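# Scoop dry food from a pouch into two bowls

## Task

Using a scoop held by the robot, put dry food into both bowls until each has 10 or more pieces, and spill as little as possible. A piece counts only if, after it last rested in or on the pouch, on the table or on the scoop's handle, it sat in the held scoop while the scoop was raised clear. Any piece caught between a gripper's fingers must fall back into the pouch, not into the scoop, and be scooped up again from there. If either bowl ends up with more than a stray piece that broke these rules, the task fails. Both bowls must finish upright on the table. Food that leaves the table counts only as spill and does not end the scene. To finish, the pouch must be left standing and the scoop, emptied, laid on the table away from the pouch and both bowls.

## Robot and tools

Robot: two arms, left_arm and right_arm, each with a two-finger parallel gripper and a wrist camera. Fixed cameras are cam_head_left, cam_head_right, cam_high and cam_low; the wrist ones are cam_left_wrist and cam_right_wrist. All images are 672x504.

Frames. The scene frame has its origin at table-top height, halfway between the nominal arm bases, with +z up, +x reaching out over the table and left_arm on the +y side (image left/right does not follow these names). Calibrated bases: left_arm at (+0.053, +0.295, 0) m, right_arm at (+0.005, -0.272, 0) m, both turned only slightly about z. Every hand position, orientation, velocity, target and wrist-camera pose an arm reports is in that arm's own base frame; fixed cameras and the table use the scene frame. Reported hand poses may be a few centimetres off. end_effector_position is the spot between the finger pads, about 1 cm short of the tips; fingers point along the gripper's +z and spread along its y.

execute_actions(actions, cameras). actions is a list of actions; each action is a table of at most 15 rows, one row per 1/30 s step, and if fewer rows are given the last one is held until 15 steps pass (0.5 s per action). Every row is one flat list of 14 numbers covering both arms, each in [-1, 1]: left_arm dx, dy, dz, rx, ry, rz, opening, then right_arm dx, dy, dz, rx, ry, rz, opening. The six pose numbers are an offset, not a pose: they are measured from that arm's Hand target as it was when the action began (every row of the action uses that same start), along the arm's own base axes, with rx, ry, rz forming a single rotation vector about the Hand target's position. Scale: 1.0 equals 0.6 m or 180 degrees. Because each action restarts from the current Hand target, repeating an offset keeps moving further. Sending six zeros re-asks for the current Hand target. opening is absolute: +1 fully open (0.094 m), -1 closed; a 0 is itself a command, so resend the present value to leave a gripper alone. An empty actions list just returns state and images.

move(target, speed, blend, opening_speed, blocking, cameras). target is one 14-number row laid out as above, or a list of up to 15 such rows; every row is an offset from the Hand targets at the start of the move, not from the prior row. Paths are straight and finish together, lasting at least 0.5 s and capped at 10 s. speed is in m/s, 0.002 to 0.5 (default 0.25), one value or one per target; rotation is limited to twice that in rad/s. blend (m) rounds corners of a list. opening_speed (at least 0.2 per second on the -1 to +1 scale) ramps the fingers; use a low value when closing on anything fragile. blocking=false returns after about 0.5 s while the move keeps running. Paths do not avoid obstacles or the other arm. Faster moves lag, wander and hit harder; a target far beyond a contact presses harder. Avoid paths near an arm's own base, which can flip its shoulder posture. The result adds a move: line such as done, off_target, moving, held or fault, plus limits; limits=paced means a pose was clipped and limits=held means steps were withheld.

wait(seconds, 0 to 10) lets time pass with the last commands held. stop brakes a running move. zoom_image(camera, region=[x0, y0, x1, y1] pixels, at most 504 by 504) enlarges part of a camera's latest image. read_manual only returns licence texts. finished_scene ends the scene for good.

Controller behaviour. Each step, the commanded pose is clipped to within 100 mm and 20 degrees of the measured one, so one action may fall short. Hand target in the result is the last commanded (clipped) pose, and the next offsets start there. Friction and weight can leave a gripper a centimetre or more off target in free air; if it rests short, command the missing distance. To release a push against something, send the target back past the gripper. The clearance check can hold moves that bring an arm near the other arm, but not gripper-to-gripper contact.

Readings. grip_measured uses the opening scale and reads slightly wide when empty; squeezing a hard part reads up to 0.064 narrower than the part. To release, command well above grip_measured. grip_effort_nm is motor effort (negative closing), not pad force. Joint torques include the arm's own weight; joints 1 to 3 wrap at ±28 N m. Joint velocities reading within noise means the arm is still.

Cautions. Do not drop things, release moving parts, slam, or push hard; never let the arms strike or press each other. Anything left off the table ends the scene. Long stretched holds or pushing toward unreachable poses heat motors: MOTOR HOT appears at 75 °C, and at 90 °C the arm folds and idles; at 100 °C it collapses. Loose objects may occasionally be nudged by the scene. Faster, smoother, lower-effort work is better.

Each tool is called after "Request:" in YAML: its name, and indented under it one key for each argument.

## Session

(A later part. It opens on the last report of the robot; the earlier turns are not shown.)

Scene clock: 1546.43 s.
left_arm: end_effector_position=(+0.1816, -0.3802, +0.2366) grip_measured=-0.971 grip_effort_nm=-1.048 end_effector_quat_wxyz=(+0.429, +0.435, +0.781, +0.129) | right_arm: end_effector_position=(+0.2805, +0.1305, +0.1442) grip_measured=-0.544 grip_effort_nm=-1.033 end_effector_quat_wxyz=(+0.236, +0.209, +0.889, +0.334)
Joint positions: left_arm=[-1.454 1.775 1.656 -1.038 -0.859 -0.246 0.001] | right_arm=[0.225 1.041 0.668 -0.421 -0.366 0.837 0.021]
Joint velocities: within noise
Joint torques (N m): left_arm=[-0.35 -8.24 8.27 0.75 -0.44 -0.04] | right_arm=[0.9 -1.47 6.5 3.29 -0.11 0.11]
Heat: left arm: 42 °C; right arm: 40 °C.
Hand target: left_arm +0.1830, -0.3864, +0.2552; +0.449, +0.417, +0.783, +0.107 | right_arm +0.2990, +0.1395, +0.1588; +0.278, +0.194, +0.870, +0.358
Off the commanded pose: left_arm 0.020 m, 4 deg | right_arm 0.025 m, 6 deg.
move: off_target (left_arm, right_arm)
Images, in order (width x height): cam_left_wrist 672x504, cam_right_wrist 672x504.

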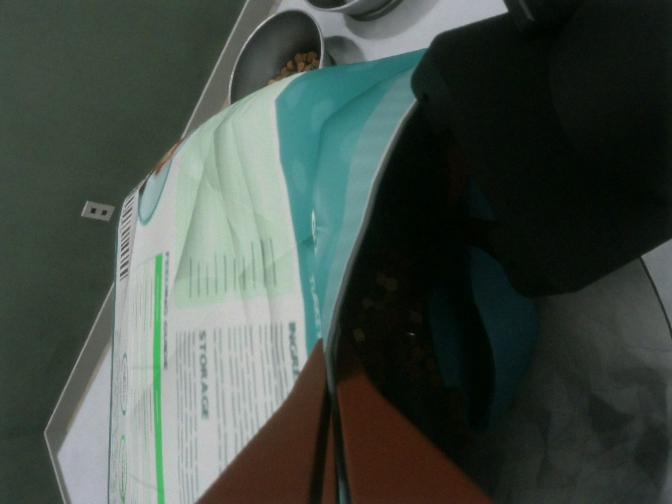

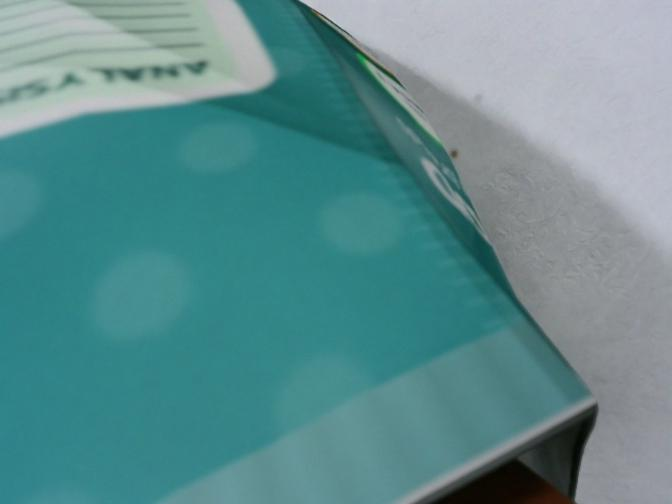

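Request:
move:
  target:
    - [0,0,0,0,0,0,-1,0.04,0.02,-0.005,0,0,-0.03,-0.979154]
    - [0,0,0,0,0,0,-1,0.07,0.045,-0.01,0,0,-0.04,-0.979154]
  speed: 0.08
  cameras: ["cam_left_wrist","cam_right_wrist","cam_high"]

Scene clock: 1553.40 s.
left_arm: end_effector_position=(+0.1840, -0.3791, +0.2366) grip_measured=-0.971 grip_effort_nm=-1.048 end_effector_quat_wxyz=(+0.429, +0.433, +0.782, +0.130) | right_arm: end_effector_position=(+0.2940, +0.1361, +0.1385) grip_measured=-0.544 grip_effort_nm=-1.033 end_effector_quat_wxyz=(+0.252, +0.224, +0.886, +0.319)
Joint positions: left_arm=[-1.447 1.775 1.656 -1.038 -0.859 -0.246 0.001] | right_arm=[0.28 1.093 0.668 -0.345 -0.276 0.892 0.021]
Joint velocities: within noise
Joint torques (N m): left_arm=[-0.28 -8.39 8.29 0.75 -0.43 -0.02] | right_arm=[-0.08 -2.59 7.65 1.93 -0.15 -0.04]
Heat: left arm: 42 °C; right arm: 42 °C.
Hand target: left_arm +0.1830, -0.3864, +0.2552; +0.449, +0.417, +0.783, +0.107 | right_arm +0.2949, +0.1377, +0.1430; +0.256, +0.221, +0.884, +0.323 (not the last commanded pose)
Off the commanded pose: left_arm 0.020 m, 4 deg | right_arm 0.058 m, 8 deg.
led back after a hold (left arm): the arm was led back toward your command in small steps, so it may still be short of it.
move: held (right_arm; a check stopped the path), off_target (left_arm); path passed 0 of 2 targets; limits=held
pose unreachable (left arm): on one or more control steps of this call, first in action 0 (counted from 0), this arm could not follow its commanded pose, so it was not sent that pose on those steps. It may still have moved: this result reports where it is.
cause: moving toward the commanded pose would bring a part of the arm too close to another arm (this arm's wrist camera and the right arm's wrist (the part past joint 4), at the place that arm was heading or pushing toward when its own hold began).
pose unreachable (right arm): on one or more control steps of this call, first in action 0 (counted from 0), this arm could not follow its commanded pose, so it was not sent that pose on those steps. It may still have moved: this result reports where it is.
cause: moving toward the commanded pose would bring a part of the arm too close to another arm (this arm's wrist (the part past joint 4) and the left arm's wrist camera, along the way the arms are being sent, or toward where that arm still pushes).
Images, in order (width x height): cam_high 672x504, cam_left_wrist 672x504, cam_right_wrist 672x504.

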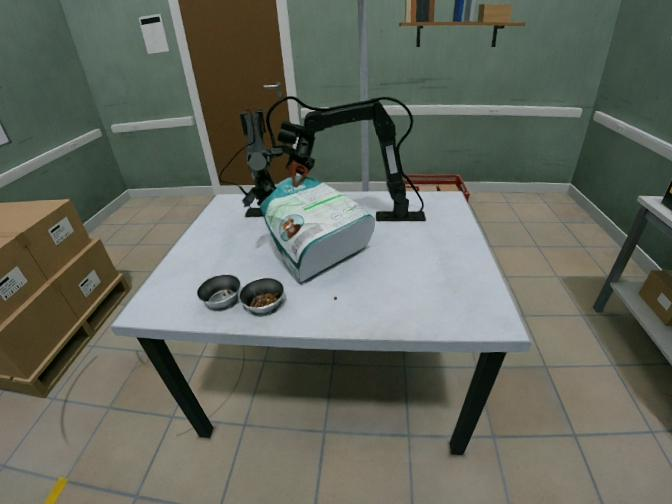

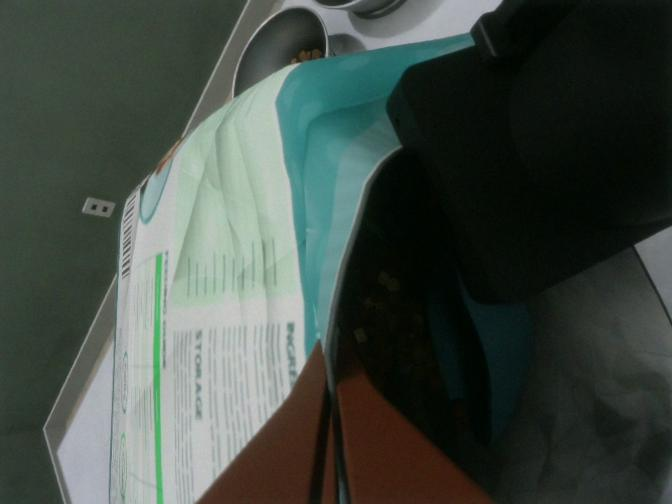

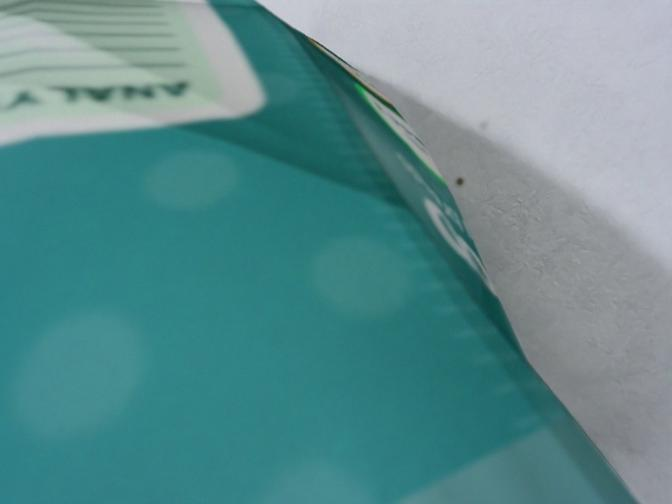

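Request:
move:
  target:
    - [0,0,0,0,0,0,-1,-0.04,-0.09,0.095,0,0,0,-0.979154]
  speed: 0.1
  cameras: ["cam_left_wrist","cam_right_wrist"]

Scene clock: 1567.70 s.
left_arm: end_effector_position=(+0.1866, -0.3777, +0.2369) grip_measured=-0.971 grip_effort_nm=-1.048 end_effector_quat_wxyz=(+0.429, +0.430, +0.783, +0.132) | right_arm: end_effector_position=(+0.2741, +0.0815, +0.1865) grip_measured=-0.544 grip_effort_nm=-1.028 end_effector_quat_wxyz=(+0.253, +0.230, +0.886, +0.314)
Joint positions: left_arm=[-1.441 1.775 1.656 -1.038 -0.861 -0.246 0.001] | right_arm=[0.013 0.971 0.822 -0.697 -0.446 0.693 0.021]
Joint velocities: within noise
Joint torques (N m): left_arm=[-0.85 -8.55 8.13 0.76 -0.43 -0.02] | right_arm=[-0.51 -2.35 10.06 1.35 -0.43 -0.16]
Heat: left arm: 42 °C; right arm: 40 °C.
Hand target: left_arm +0.1830, -0.3864, +0.2552; +0.449, +0.417, +0.783, +0.107 | right_arm +0.2708, +0.0837, +0.2000; +0.256, +0.221, +0.884, +0.323
Off the commanded pose: left_arm 0.021 m, 4 deg | right_arm 0.014 m, 2 deg.
move: off_target (left_arm, right_arm)
Images, in order (width x height): cam_left_wrist 672x504, cam_right_wrist 672x504.

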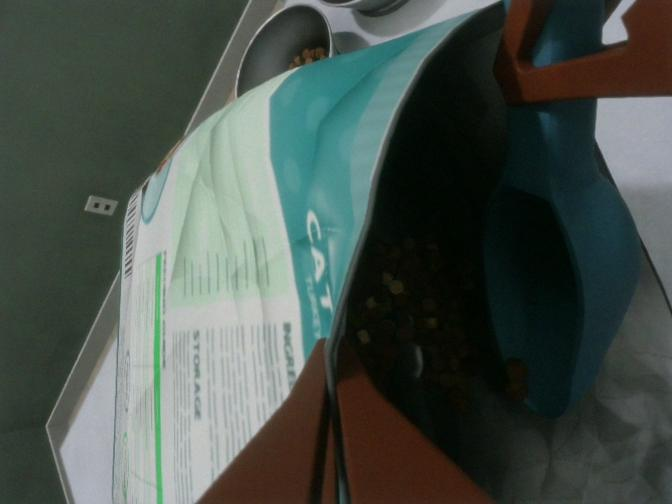

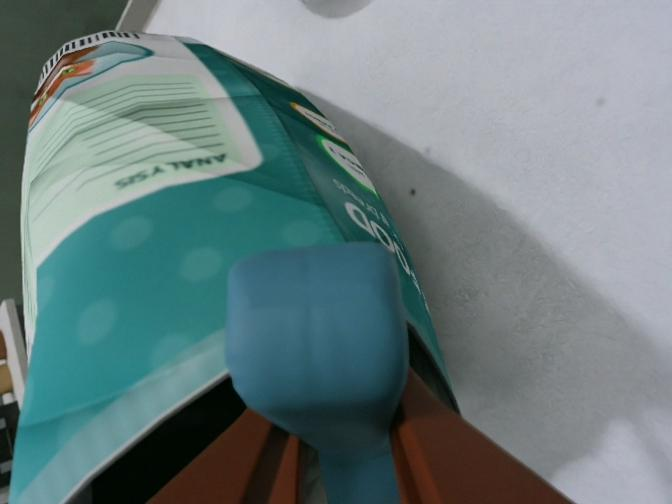

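Request:
move:
  target:
    - [0,0,0,0,0,0,-1,0.077,0.057,-0.07,0.0148,-0.0341,-0.0187,-0.979154]
  speed: 0.08
  cameras: ["cam_left_wrist","cam_right_wrist"]

Scene clock: 1574.40 s.
left_arm: end_effector_position=(+0.1866, -0.3777, +0.2369) grip_measured=-0.971 grip_effort_nm=-1.043 end_effector_quat_wxyz=(+0.429, +0.430, +0.783, +0.132) | right_arm: end_effector_position=(+0.2978, +0.1246, +0.1515) grip_measured=-0.544 grip_effort_nm=-1.033 end_effector_quat_wxyz=(+0.261, +0.230, +0.869, +0.353)
Joint positions: left_arm=[-1.441 1.775 1.656 -1.038 -0.861 -0.246 0.001] | right_arm=[0.188 1.057 0.655 -0.322 -0.378 0.879 0.021]
Joint velocities: within noise
Joint torques (N m): left_arm=[-0.87 -8.43 8.25 0.75 -0.43 -0.03] | right_arm=[0.06 -1.07 6.16 3.1 0.41 0]
Heat: left arm: 42 °C; right arm: 39 °C.
Hand target: left_arm +0.1830, -0.3864, +0.2552; +0.449, +0.417, +0.783, +0.107 | right_arm +0.3171, +0.1179, +0.1580; +0.307, +0.235, +0.854, +0.347
Off the commanded pose: left_arm 0.021 m, 4 deg | right_arm 0.021 m, 6 deg.
move: off_target (left_arm, right_arm)
Images, in order (width x height): cam_left_wrist 672x504, cam_right_wrist 672x504.

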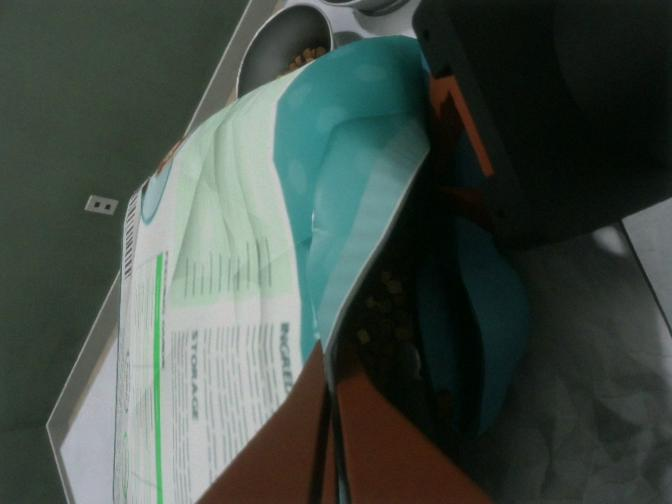

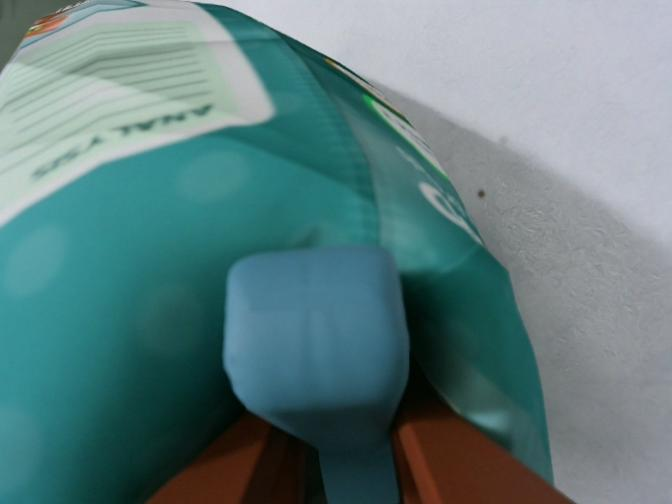

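Request:
move:
  target:
    - [0,0,0,0,0,0,-1,0.05,0.06,-0.01,0,0,-0.05,-0.979154]
  speed: 0.08
  cameras: ["cam_left_wrist","cam_right_wrist"]

Scene clock: 1578.73 s.
left_arm: end_effector_position=(+0.1889, -0.3769, +0.2357) grip_measured=-0.971 grip_effort_nm=-1.038 end_effector_quat_wxyz=(+0.428, +0.428, +0.785, +0.135) | right_arm: end_effector_position=(+0.3070, +0.1322, +0.1498) grip_measured=-0.544 grip_effort_nm=-1.028 end_effector_quat_wxyz=(+0.284, +0.249, +0.865, +0.331)
Joint positions: left_arm=[-1.435 1.778 1.656 -1.038 -0.861 -0.246 0.001] | right_arm=[0.279 1.081 0.655 -0.264 -0.236 0.95 0.021]
Joint velocities: within noise
Joint torques (N m): left_arm=[-1.18 -9.1 7.99 0.74 -0.4 -0.04] | right_arm=[-0.03 -1.73 7.6 1.99 -0.1 0.01]
Heat: left arm: 42 °C; right arm: 40 °C.
Hand target: left_arm +0.1828, -0.3855, +0.2552; +0.448, +0.417, +0.783, +0.107 (last step not sent: back at the drive's target) | right_arm +0.3076, +0.1341, +0.1501; +0.282, +0.248, +0.865, +0.333 (last step not sent: back at the drive's target)
Off the commanded pose: left_arm 0.022 m, 4 deg | right_arm 0.046 m, 9 deg.
move: held (right_arm; a check stopped the path), off_target (left_arm); limits=held
pose unreachable (left arm): on one or more control steps of this call, first in action 0 (counted from 0), this arm could not follow its commanded pose, so it was not sent that pose on those steps. It may still have moved: this result reports where it is.
cause: moving toward the commanded pose would bring a part of the arm too close to another arm (this arm's wrist camera and the right arm's wrist (the part past joint 4), along the way the arms are being sent, or toward where that arm still pushes).
pose unreachable (right arm): on one or more control steps of this call, first in action 0 (counted from 0), this arm could not follow its commanded pose, so it was not sent that pose on those steps. On the call's last step it was still not sent that pose. It may still have moved: this result reports where it is.
cause: moving toward the commanded pose would bring a part of the arm too close to another arm (this arm's wrist (the part past joint 4) and the left arm's wrist camera).
Images, in order (width x height): cam_left_wrist 672x504, cam_right_wrist 672x504.

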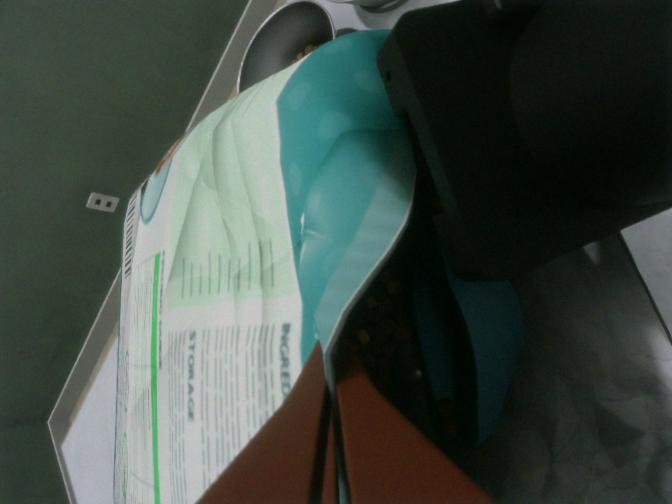

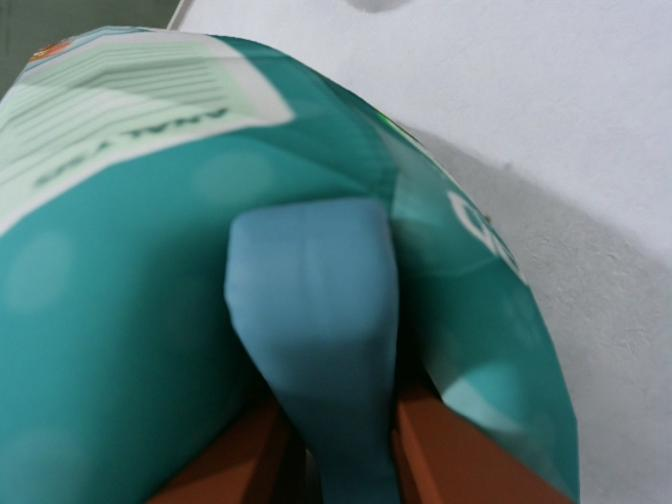

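Request:
move:
  target:
    - [0,0,0,0,0,0,-1,-0.02,0.0,0.03,0.07,0.018,0.02,-0.979154]
    - [0,0,0,0,0,0,-1,-0.04,-0.02,0.11,0.22,0.048,0.03,-0.979154]
  speed: 0.1
  cameras: ["cam_left_wrist","cam_right_wrist"]

Scene clock: 1586.77 s.
left_arm: end_effector_position=(+0.1883, -0.3771, +0.2370) grip_measured=-0.971 grip_effort_nm=-1.038 end_effector_quat_wxyz=(+0.431, +0.428, +0.782, +0.137) | right_arm: end_effector_position=(+0.2822, +0.1217, +0.1975) grip_measured=-0.544 grip_effort_nm=-1.033 end_effector_quat_wxyz=(+0.079, +0.339, +0.742, +0.573)
Joint positions: left_arm=[-1.44 1.778 1.656 -1.038 -0.872 -0.246 0.001] | right_arm=[-0.111 1.06 0.625 -0.24 -1.013 1.268 0.021]
Joint velocities: within noise
Joint torques (N m): left_arm=[-0.84 -8.92 7.9 0.73 -0.3 -0.04] | right_arm=[-0.69 -4.19 6.32 2.63 -0.74 0.29]
Heat: left arm: 44 °C; right arm: 40 °C.
Hand target: left_arm +0.1828, -0.3855, +0.2552; +0.449, +0.417, +0.783, +0.107 | right_arm +0.2836, +0.1221, +0.2161; +0.101, +0.313, +0.730, +0.599
Off the commanded pose: left_arm 0.021 m, 4 deg | right_arm 0.019 m, 5 deg.
held back during your reply time or a wait (right arm), on 90 control steps: a part of the arm was too close to another arm, or the arm's last command would have brought one too close.
move: off_target (left_arm, right_arm); a check withheld steps on the way to target 1, so it may have been missed; limits=held
pose unreachable (left arm): on one or more control steps of this call, first in action 0 (counted from 0), this arm could not follow its commanded pose, so it was not sent that pose on those steps. It may still have moved: this result reports where it is.
cause: moving toward the commanded pose would bring a part of the arm too close to another arm (this arm's wrist camera and the right arm's wrist (the part past joint 4)).
Images, in order (width x height): cam_left_wrist 672x504, cam_right_wrist 672x504.

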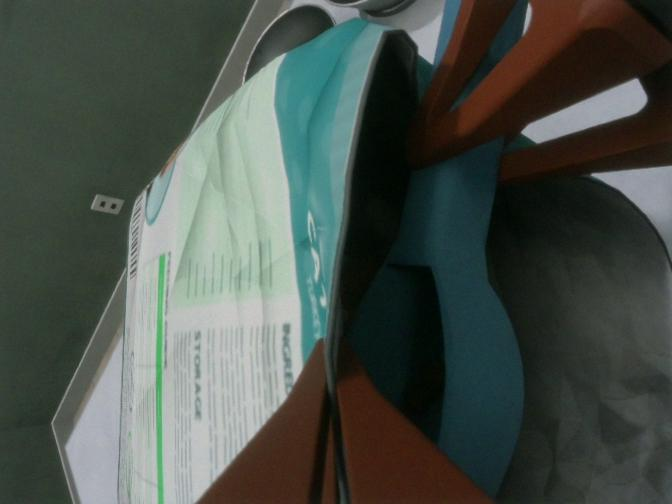

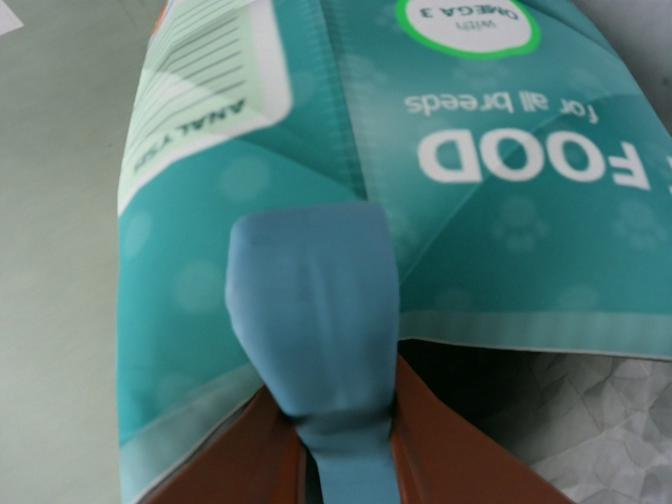

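Request:
move:
  target:
    - [0,0,0,0,0,0,-1,0.0,-0.06,0.04,0,-0.05,0,-0.979154]
    - [0,0,0,0,0,0,-1,0.02,-0.2,0.06,0,-0.05,0,-0.979154]
  speed: 0.12
  blend: 0.01
  cameras: ["cam_left_wrist","cam_right_wrist","cam_high"]

Request:
zoom_image:
  camera: "cam_high"
  region: [160, 90, 340, 230]

Scene clock: 1596.97 s.
left_arm: end_effector_position=(+0.1816, -0.3813, +0.2367) grip_measured=-0.971 grip_effort_nm=-1.038 end_effector_quat_wxyz=(+0.429, +0.435, +0.781, +0.128) | right_arm: end_effector_position=(+0.2933, +0.0035, +0.2484) grip_measured=-0.544 grip_effort_nm=-1.023 end_effector_quat_wxyz=(+0.160, +0.270, +0.716, +0.623)
Joint positions: left_arm=[-1.454 1.778 1.66 -1.038 -0.857 -0.246 0.001] | right_arm=[-0.634 1.483 1.112 -1.324 -1.397 -0.016 0.021]
Joint velocities: within noise
Joint torques (N m): left_arm=[-0.35 -8.94 7.61 0.74 -0.45 -0.02] | right_arm=[-0.1 -3.48 8.51 -0.19 -0.53 -0.17]
Heat: left arm: 46 °C; right arm: 41 °C.
Hand target: left_arm +0.1828, -0.3855, +0.2552; +0.449, +0.417, +0.783, +0.107 | right_arm +0.2956, +0.0021, +0.2521; +0.158, +0.265, +0.720, +0.622
Off the commanded pose: left_arm 0.019 m, 4 deg | right_arm 0.005 m, 1 deg.
move: off_target (left_arm)
Images, in order (width x height): cam_high 672x504, cam_left_wrist 672x504, cam_right_wrist 672x504.

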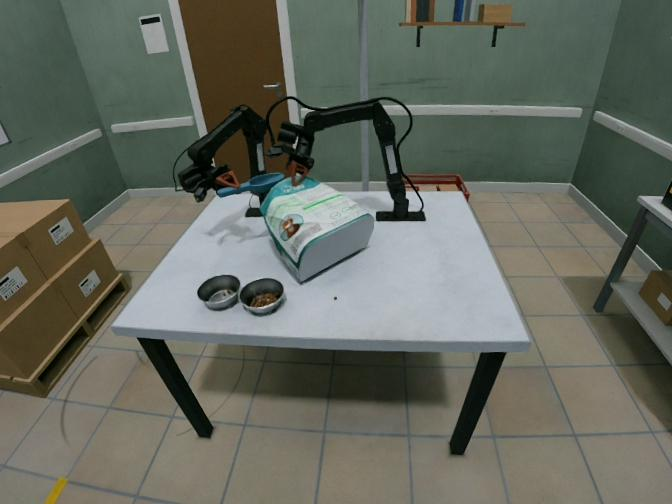

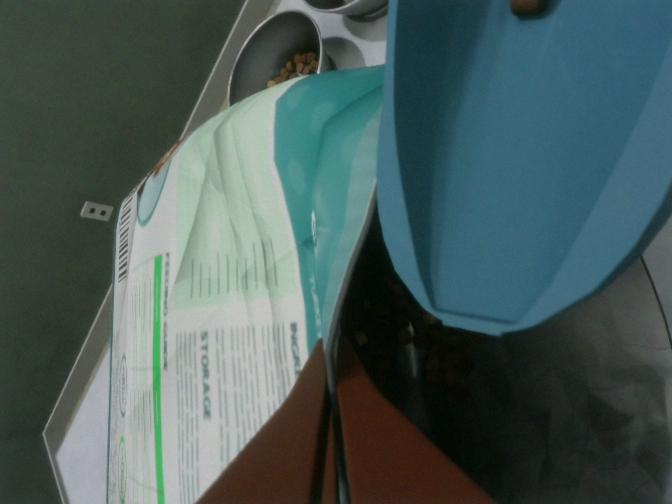

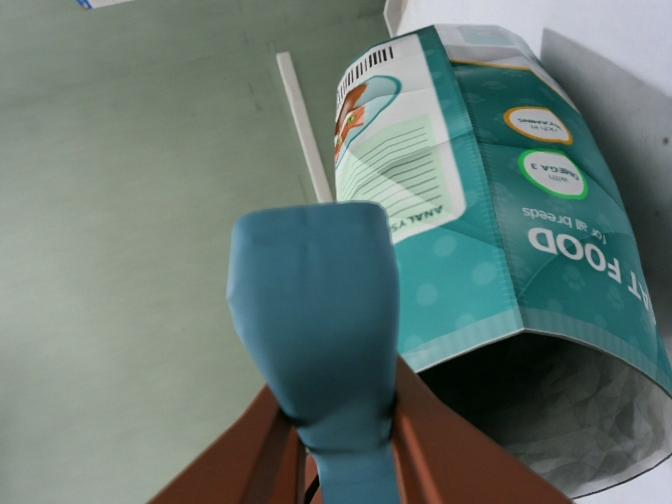

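Scaled by 2.800.

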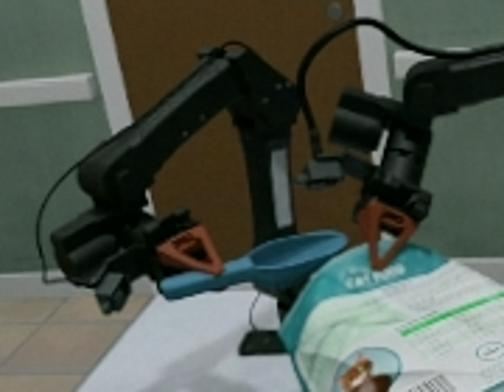

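Request:
move:
  target:
    - [0,0,0,0,0,0,-1,0.067,0.083,0.05,0,0,0,-0.979154]
    - [0,0,0,0,0,0,-1,0.067,0.083,0.05,-0.214,-0.178,0,-0.979154]
  speed: 0.2
  cameras: ["cam_left_wrist","cam_right_wrist"]

Scene clock: 1618.67 s.
left_arm: end_effector_position=(+0.1699, -0.3885, +0.2235) grip_measured=-0.971 grip_effort_nm=-1.043 end_effector_quat_wxyz=(+0.404, +0.454, +0.787, +0.107) | right_arm: end_effector_position=(+0.3321, +0.0605, +0.2896) grip_measured=-0.545 grip_effort_nm=-1.033 end_effector_quat_wxyz=(+0.395, +0.031, +0.804, +0.444)
Joint positions: left_arm=[-1.463 1.789 1.659 -1.038 -0.786 -0.248 0.001] | right_arm=[-0.287 1.153 0.997 -0.431 -1.013 0.368 0.021]
Joint velocities: within noise
Joint torques (N m): left_arm=[0.05 -9.99 7.58 0.71 -1.15 -0.06] | right_arm=[0.25 -4.19 5.16 2.01 0.41 -0.85]
Heat: left arm: 47 °C; right arm: 39 °C.
Hand target: left_arm +0.1828, -0.3855, +0.2552; +0.449, +0.417, +0.783, +0.107 | right_arm +0.3358, +0.0519, +0.2821; +0.424, +0.020, +0.812, +0.400
Off the commanded pose: left_arm 0.034 m, 7 deg | right_arm 0.012 m, 6 deg.
move: off_target (left_arm, right_arm)
Images, in order (width x height): cam_left_wrist 672x504, cam_right_wrist 672x504.

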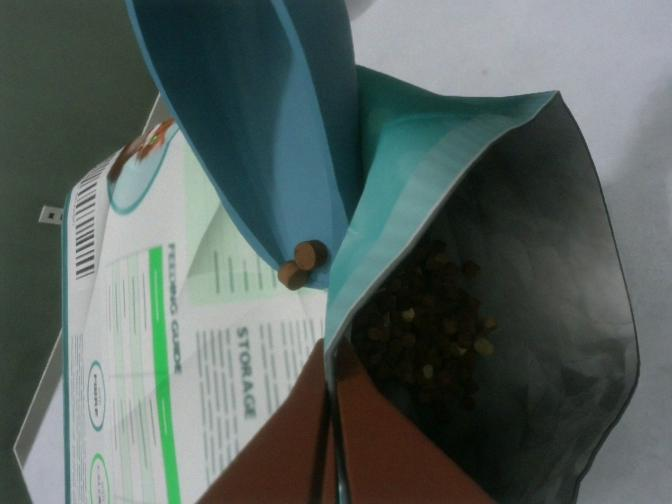

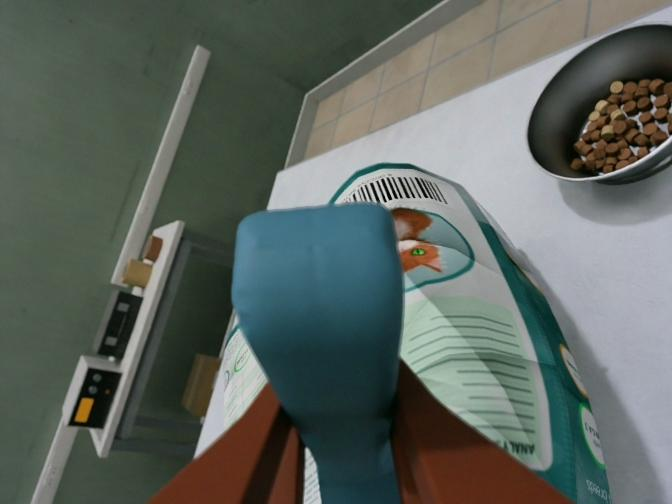

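Request:
move:
  target:
    - [0,0,0,0,0,0,-1,0,-0.02,0.08,0.214,0.178,0,-0.979154]
    - [0,0,0,0,0,0,-1,-0.067,-0.12,0.12,0.214,0.178,0,-0.979154]
  speed: 0.3
  blend: 0.02
  cameras: ["cam_left_wrist","cam_right_wrist"]

Scene clock: 1626.50 s.
left_arm: end_effector_position=(+0.1715, -0.3881, +0.2268) grip_measured=-0.971 grip_effort_nm=-1.043 end_effector_quat_wxyz=(+0.413, +0.449, +0.785, +0.111) | right_arm: end_effector_position=(+0.2958, -0.0195, +0.3498) grip_measured=-0.545 grip_effort_nm=-1.028 end_effector_quat_wxyz=(+0.199, +0.299, +0.702, +0.615)
Joint positions: left_arm=[-1.466 1.789 1.66 -1.036 -0.808 -0.251 0.001] | right_arm=[-0.705 1.452 1.486 -1.539 -1.406 0.156 0.021]
Joint velocities: within noise
Joint torques (N m): left_arm=[0.4 -9.96 7.71 0.76 -0.94 0] | right_arm=[0.1 -3.28 8.58 0.06 -0.53 -0.19]
Heat: left arm: 48 °C; right arm: 39 °C.
Hand target: left_arm +0.1828, -0.3855, +0.2552; +0.448, +0.417, +0.783, +0.107 | right_arm +0.2956, -0.0201, +0.3541; +0.158, +0.265, +0.720, +0.622
Off the commanded pose: left_arm 0.031 m, 5 deg | right_arm 0.004 m, 7 deg.
joint sent to its limit (right arm) — joint 4 (wrist pitch), lower limit. The joint targets are off in orientation, not in position.
move: off_target (left_arm, right_arm)
Images, in order (width x height): cam_left_wrist 672x504, cam_right_wrist 672x504.

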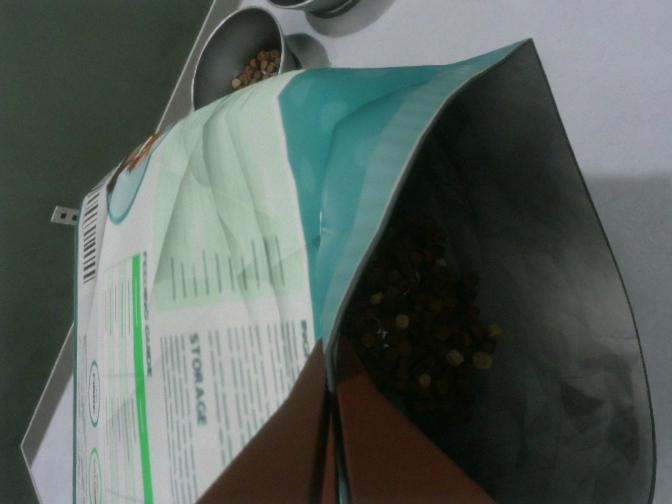

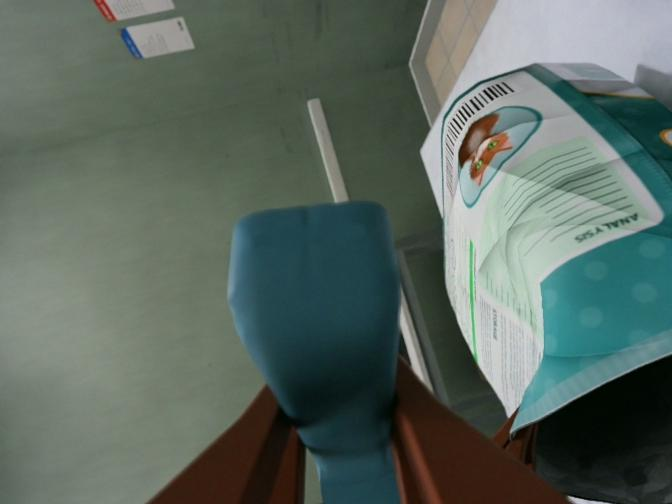

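Request:
wait:
  seconds: 0.5
  cameras: ["cam_high","cam_head_left","cam_head_right","cam_low"]

Request:
zoom_image:
  camera: "cam_high"
  region: [180, 90, 390, 290]

Request:
zoom_image:
  camera: "cam_head_right"
  region: [280, 100, 520, 340]

Scene clock: 1631.60 s.
left_arm: end_effector_position=(+0.1715, -0.3881, +0.2268) grip_measured=-0.971 grip_effort_nm=-1.043 end_effector_quat_wxyz=(+0.413, +0.449, +0.785, +0.111) | right_arm: end_effector_position=(+0.2957, -0.0194, +0.3497) grip_measured=-0.545 grip_effort_nm=-1.028 end_effector_quat_wxyz=(+0.199, +0.299, +0.702, +0.615)
Joint positions: left_arm=[-1.466 1.789 1.66 -1.036 -0.808 -0.251 0.001] | right_arm=[-0.705 1.452 1.486 -1.54 -1.406 0.155 0.021]
Joint velocities: within noise
Joint torques (N m): left_arm=[0.36 -9.87 7.65 0.73 -0.92 -0.04] | right_arm=[0.01 -3.4 8.47 0.12 -0.53 -0.17]
Heat: left arm: 48 °C; right arm: 39 °C.
Hand target: left_arm +0.1828, -0.3855, +0.2552; +0.448, +0.417, +0.783, +0.107 | right_arm +0.2956, -0.0201, +0.3541; +0.158, +0.265, +0.720, +0.622
Tool commands: left_gripper/opening=-1.0 right_gripper/opening=-0.979154
Off the commanded pose: left_arm 0.031 m, 5 deg | right_arm 0.004 m, 6 deg.
wait: 0.50 s; at rest from the start
Images, in order (width x height): cam_head_left 672x504, cam_head_right 672x504, cam_high 672x504, cam_low 672x504.

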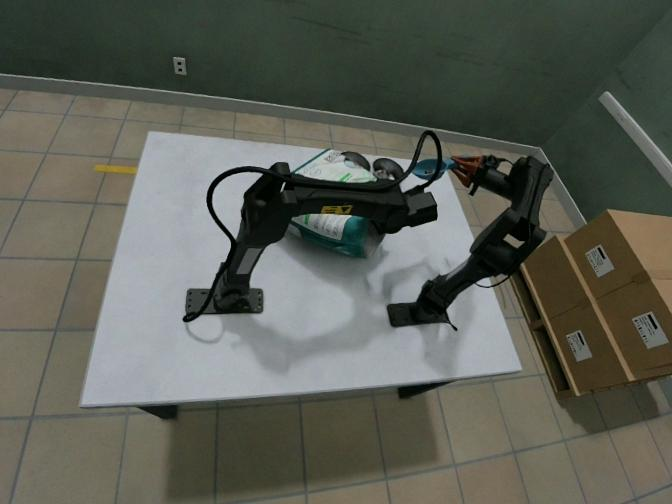

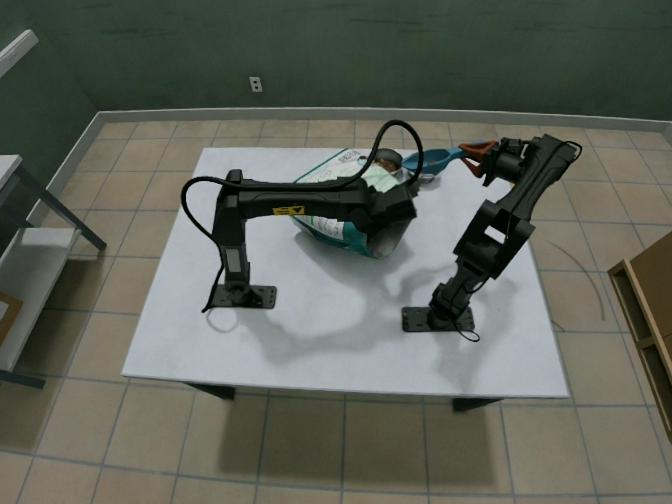

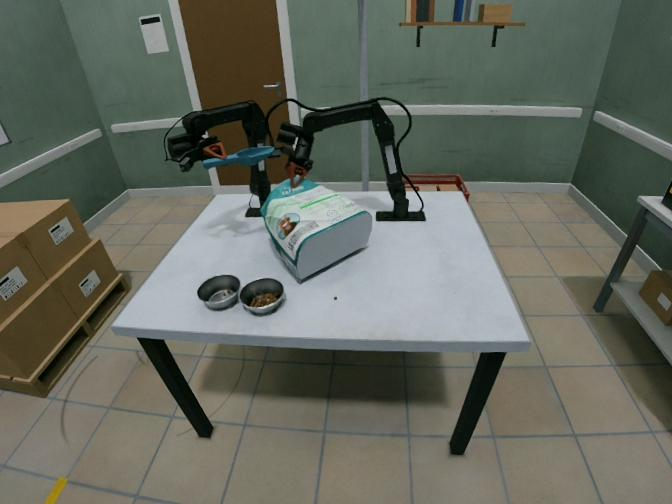

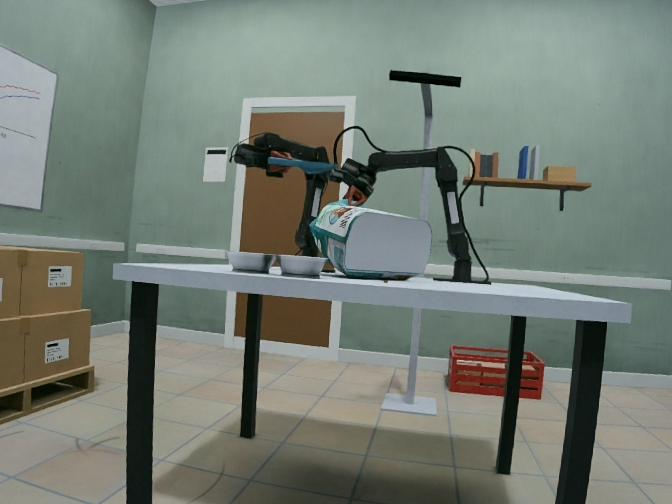

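Scaled by 2.400.

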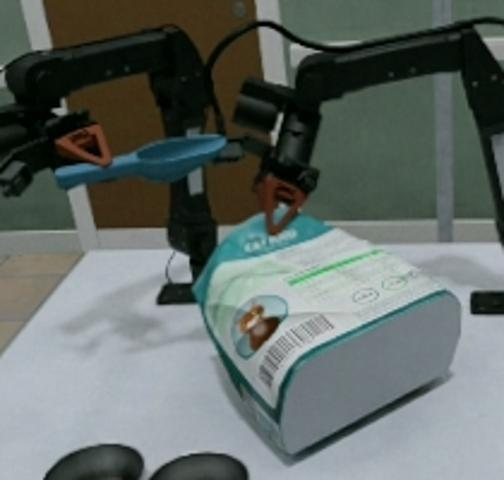

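Scaled by 2.100.

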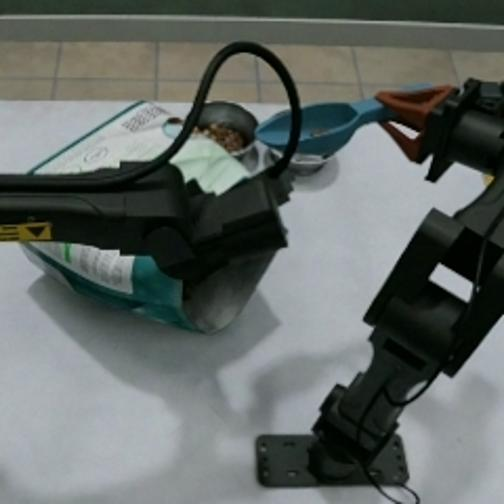

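Request:
move:
  target:
    - [0,0,0,0,0,0,-1,-0.043,-0.133,-0.04,0,0,0,-0.979154]
    - [0,0,0,0,0,0,-1,0.174,-0.10,-0.07,-0.0899,-0.0451,-0.3231,-0.979154]
    - [0,0,0,0,0,0,-1,0.271,-0.178,-0.307,-0.0899,-0.0451,-0.3231,-0.979154]
  speed: 0.18
  blend: 0.03
  cameras: ["cam_high","cam_right_wrist","cam_low"]

Request:
zoom_image:
  camera: "cam_high"
  region: [150, 200, 320, 330]

Scene clock: 1649.03 s.
left_arm: end_effector_position=(+0.1715, -0.3882, +0.2268) grip_measured=-0.971 grip_effort_nm=-1.038 end_effector_quat_wxyz=(+0.413, +0.449, +0.785, +0.111) | right_arm: end_effector_position=(+0.4536, -0.1292, +0.1582) grip_measured=-0.545 grip_effort_nm=-1.028 end_effector_quat_wxyz=(+0.498, +0.541, +0.572, +0.364)
Joint positions: left_arm=[-1.466 1.789 1.66 -1.036 -0.808 -0.251 0.001] | right_arm=[-0.367 1.652 0.707 0.696 -0.234 1.33 0.021]
Joint velocities: left_arm=[within noise] | right_arm=[-0.007 -0.002 -0.017 0.359 0.022 -0.066 0]
Joint torques (N m): left_arm=[0.27 -10.1 7.68 0.71 -0.95 -0.01] | right_arm=[-0.21 -5.24 5.59 2.83 -0.21 -0.13]
Heat: left arm: 48 °C; right arm: 40 °C.
Hand target: left_arm +0.1828, -0.3856, +0.2552; +0.449, +0.417, +0.783, +0.107 | right_arm +0.4583, -0.1269, +0.1700; +0.521, +0.514, +0.565, +0.381
Off the commanded pose: left_arm 0.031 m, 5 deg | right_arm 0.013 m, 5 deg.
move: unfinished (the simulator was too slow to fit another step into this call; the move has ended)
Images, in order (width x height): cam_high 672x504, cam_low 672x504, cam_right_wrist 672x504.

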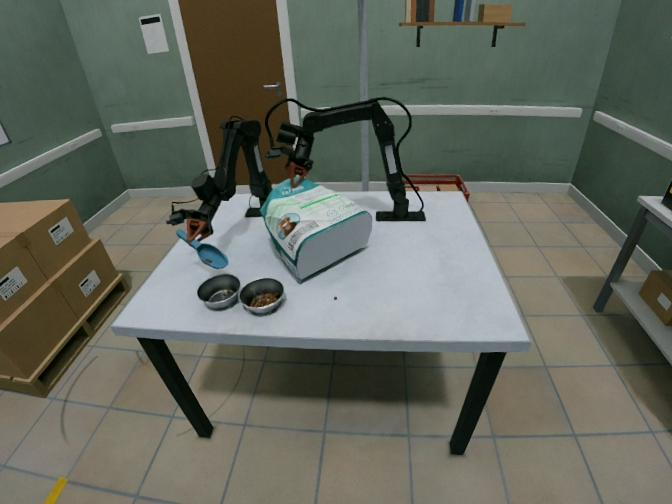

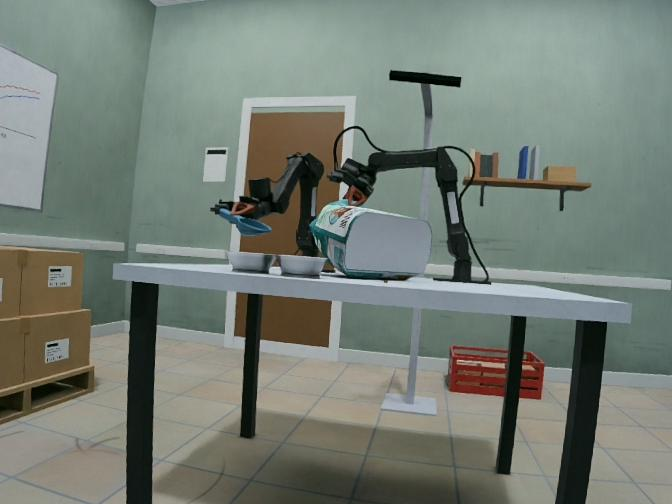

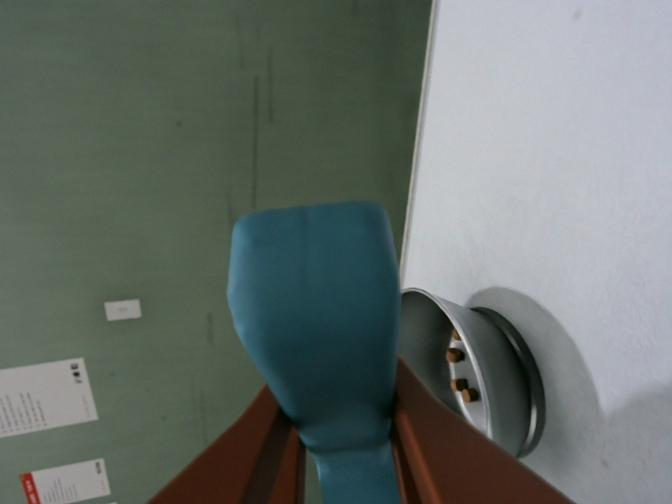

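Scaled by 2.965.

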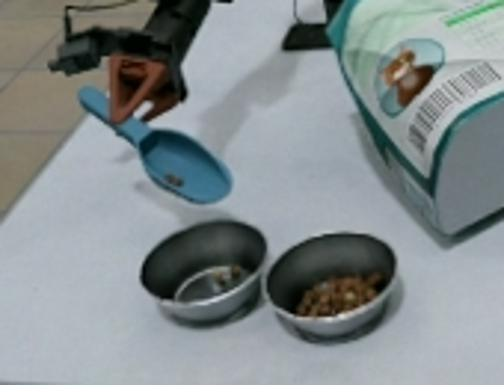

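Request:
move:
  target:
    - [0,0,0,0,0,0,-1,0.062,0.027,0.008,-0.135,0.098,0,-0.979154]
    - [0,0,0,0,0,0,-1,0.103,0.010,0.038,-0.2,0.145,0,-0.979154]
  speed: 0.12
  blend: 0.01
  cameras: ["cam_high","cam_low"]

Request:
zoom_image:
  camera: "cam_high"
  region: [150, 200, 320, 330]

Scene clock: 1658.03 s.
left_arm: end_effector_position=(+0.1715, -0.3882, +0.2268) grip_measured=-0.971 grip_effort_nm=-1.043 end_effector_quat_wxyz=(+0.413, +0.449, +0.785, +0.111) | right_arm: end_effector_position=(+0.5181, -0.1219, +0.2020) grip_measured=-0.545 grip_effort_nm=-1.033 end_effector_quat_wxyz=(+0.534, +0.399, +0.741, +0.082)
Joint positions: left_arm=[-1.466 1.789 1.66 -1.036 -0.808 -0.251 0.001] | right_arm=[-0.186 1.747 1.215 0.098 0.14 0.711 0.021]
Joint velocities: within noise
Joint torques (N m): left_arm=[0.29 -10 7.6 0.69 -0.9 -0.04] | right_arm=[0.42 -6.64 10.55 1.61 0.26 -0.12]
Heat: left arm: 49 °C; right arm: 40 °C.
Hand target: left_arm +0.1828, -0.3856, +0.2552; +0.449, +0.417, +0.783, +0.107 | right_arm +0.5201, -0.1209, +0.1928; +0.514, +0.400, +0.756, +0.065
Off the commanded pose: left_arm 0.031 m, 5 deg | right_arm 0.009 m, 3 deg.
move: unfinished (the simulator was too slow to fit another step into this call; the move has ended)
Images, in order (width x height): cam_high 672x504, cam_low 672x504.

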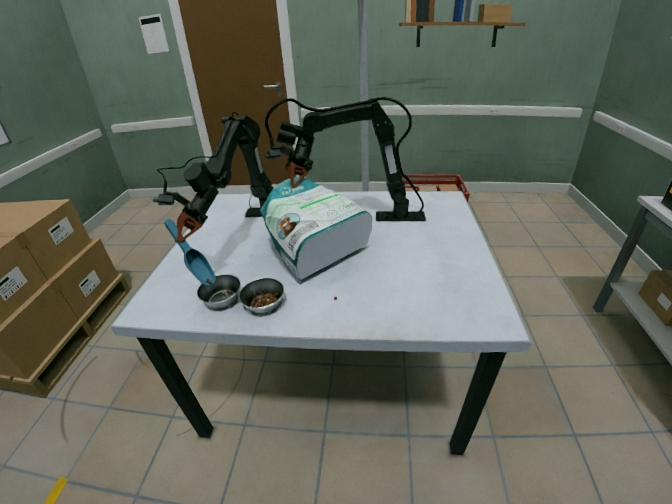

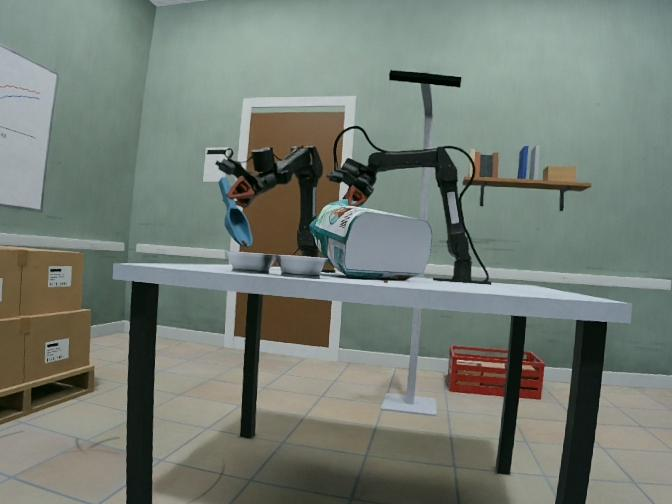

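Scaled by 2.965.

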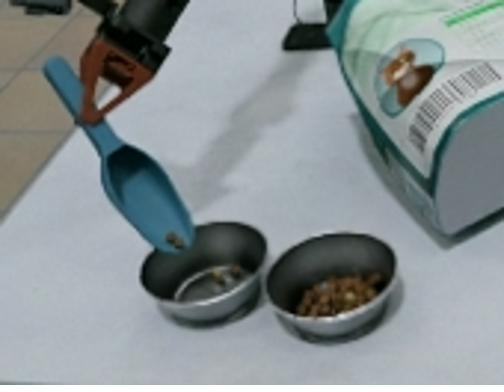

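Request:
move:
  target:
    - [0,0,0,0,0,0,-1,0.05,0.045,0.015,0,0,0,-0.979154]
    - [0,0,0,0,0,0,-1,0.055,0.05,0.03,-0.081,0.059,0,-0.979154]
  speed: 0.12
  blend: 0.01
  cameras: ["cam_high","cam_low"]

Request:
zoom_image:
  camera: "cam_high"
  region: [150, 200, 320, 330]

Scene clock: 1665.60 s.
left_arm: end_effector_position=(+0.1715, -0.3882, +0.2268) grip_measured=-0.971 grip_effort_nm=-1.043 end_effector_quat_wxyz=(+0.413, +0.449, +0.785, +0.111) | right_arm: end_effector_position=(+0.5528, -0.0885, +0.2189) grip_measured=-0.545 grip_effort_nm=-1.028 end_effector_quat_wxyz=(+0.507, +0.336, +0.792, -0.049)
Joint positions: left_arm=[-1.466 1.789 1.66 -1.036 -0.808 -0.251 0.001] | right_arm=[-0.036 1.899 1.55 -0.201 0.401 0.54 0.021]
Joint velocities: within noise
Joint torques (N m): left_arm=[0.57 -9.81 7.66 0.74 -0.95 -0.03] | right_arm=[0.42 -7.65 10.58 1.48 0.39 -0.14]
Heat: left arm: 49 °C; right arm: 40 °C.
Hand target: left_arm +0.1828, -0.3856, +0.2552; +0.449, +0.417, +0.783, +0.107 | right_arm +0.5530, -0.0909, +0.2108; +0.489, +0.336, +0.802, -0.069
Off the commanded pose: left_arm 0.031 m, 5 deg | right_arm 0.008 m, 3 deg.
move: off_target (left_arm, right_arm)
Images, in order (width x height): cam_high 672x504, cam_low 672x504.

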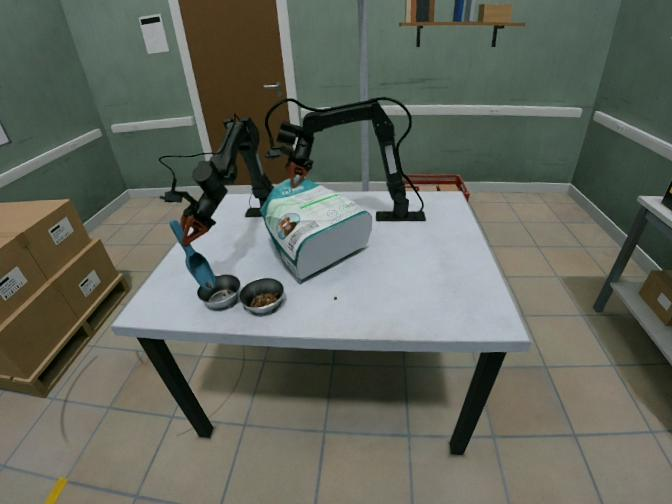

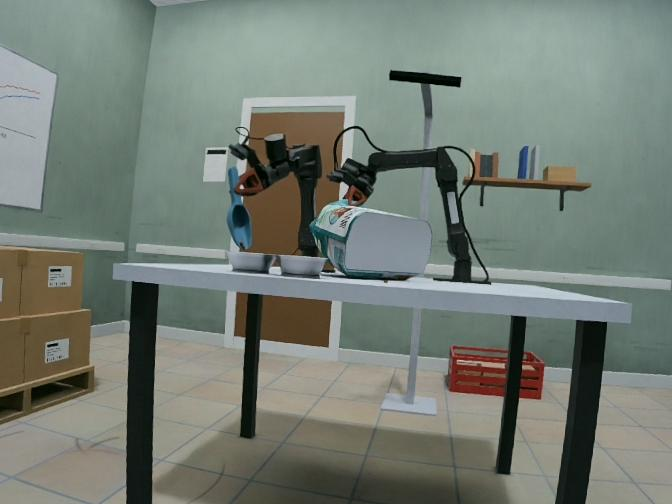

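Scaled by 2.965.

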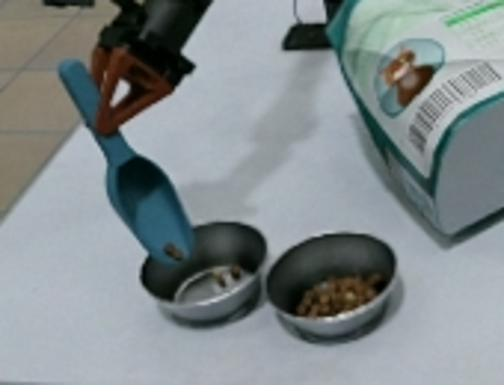

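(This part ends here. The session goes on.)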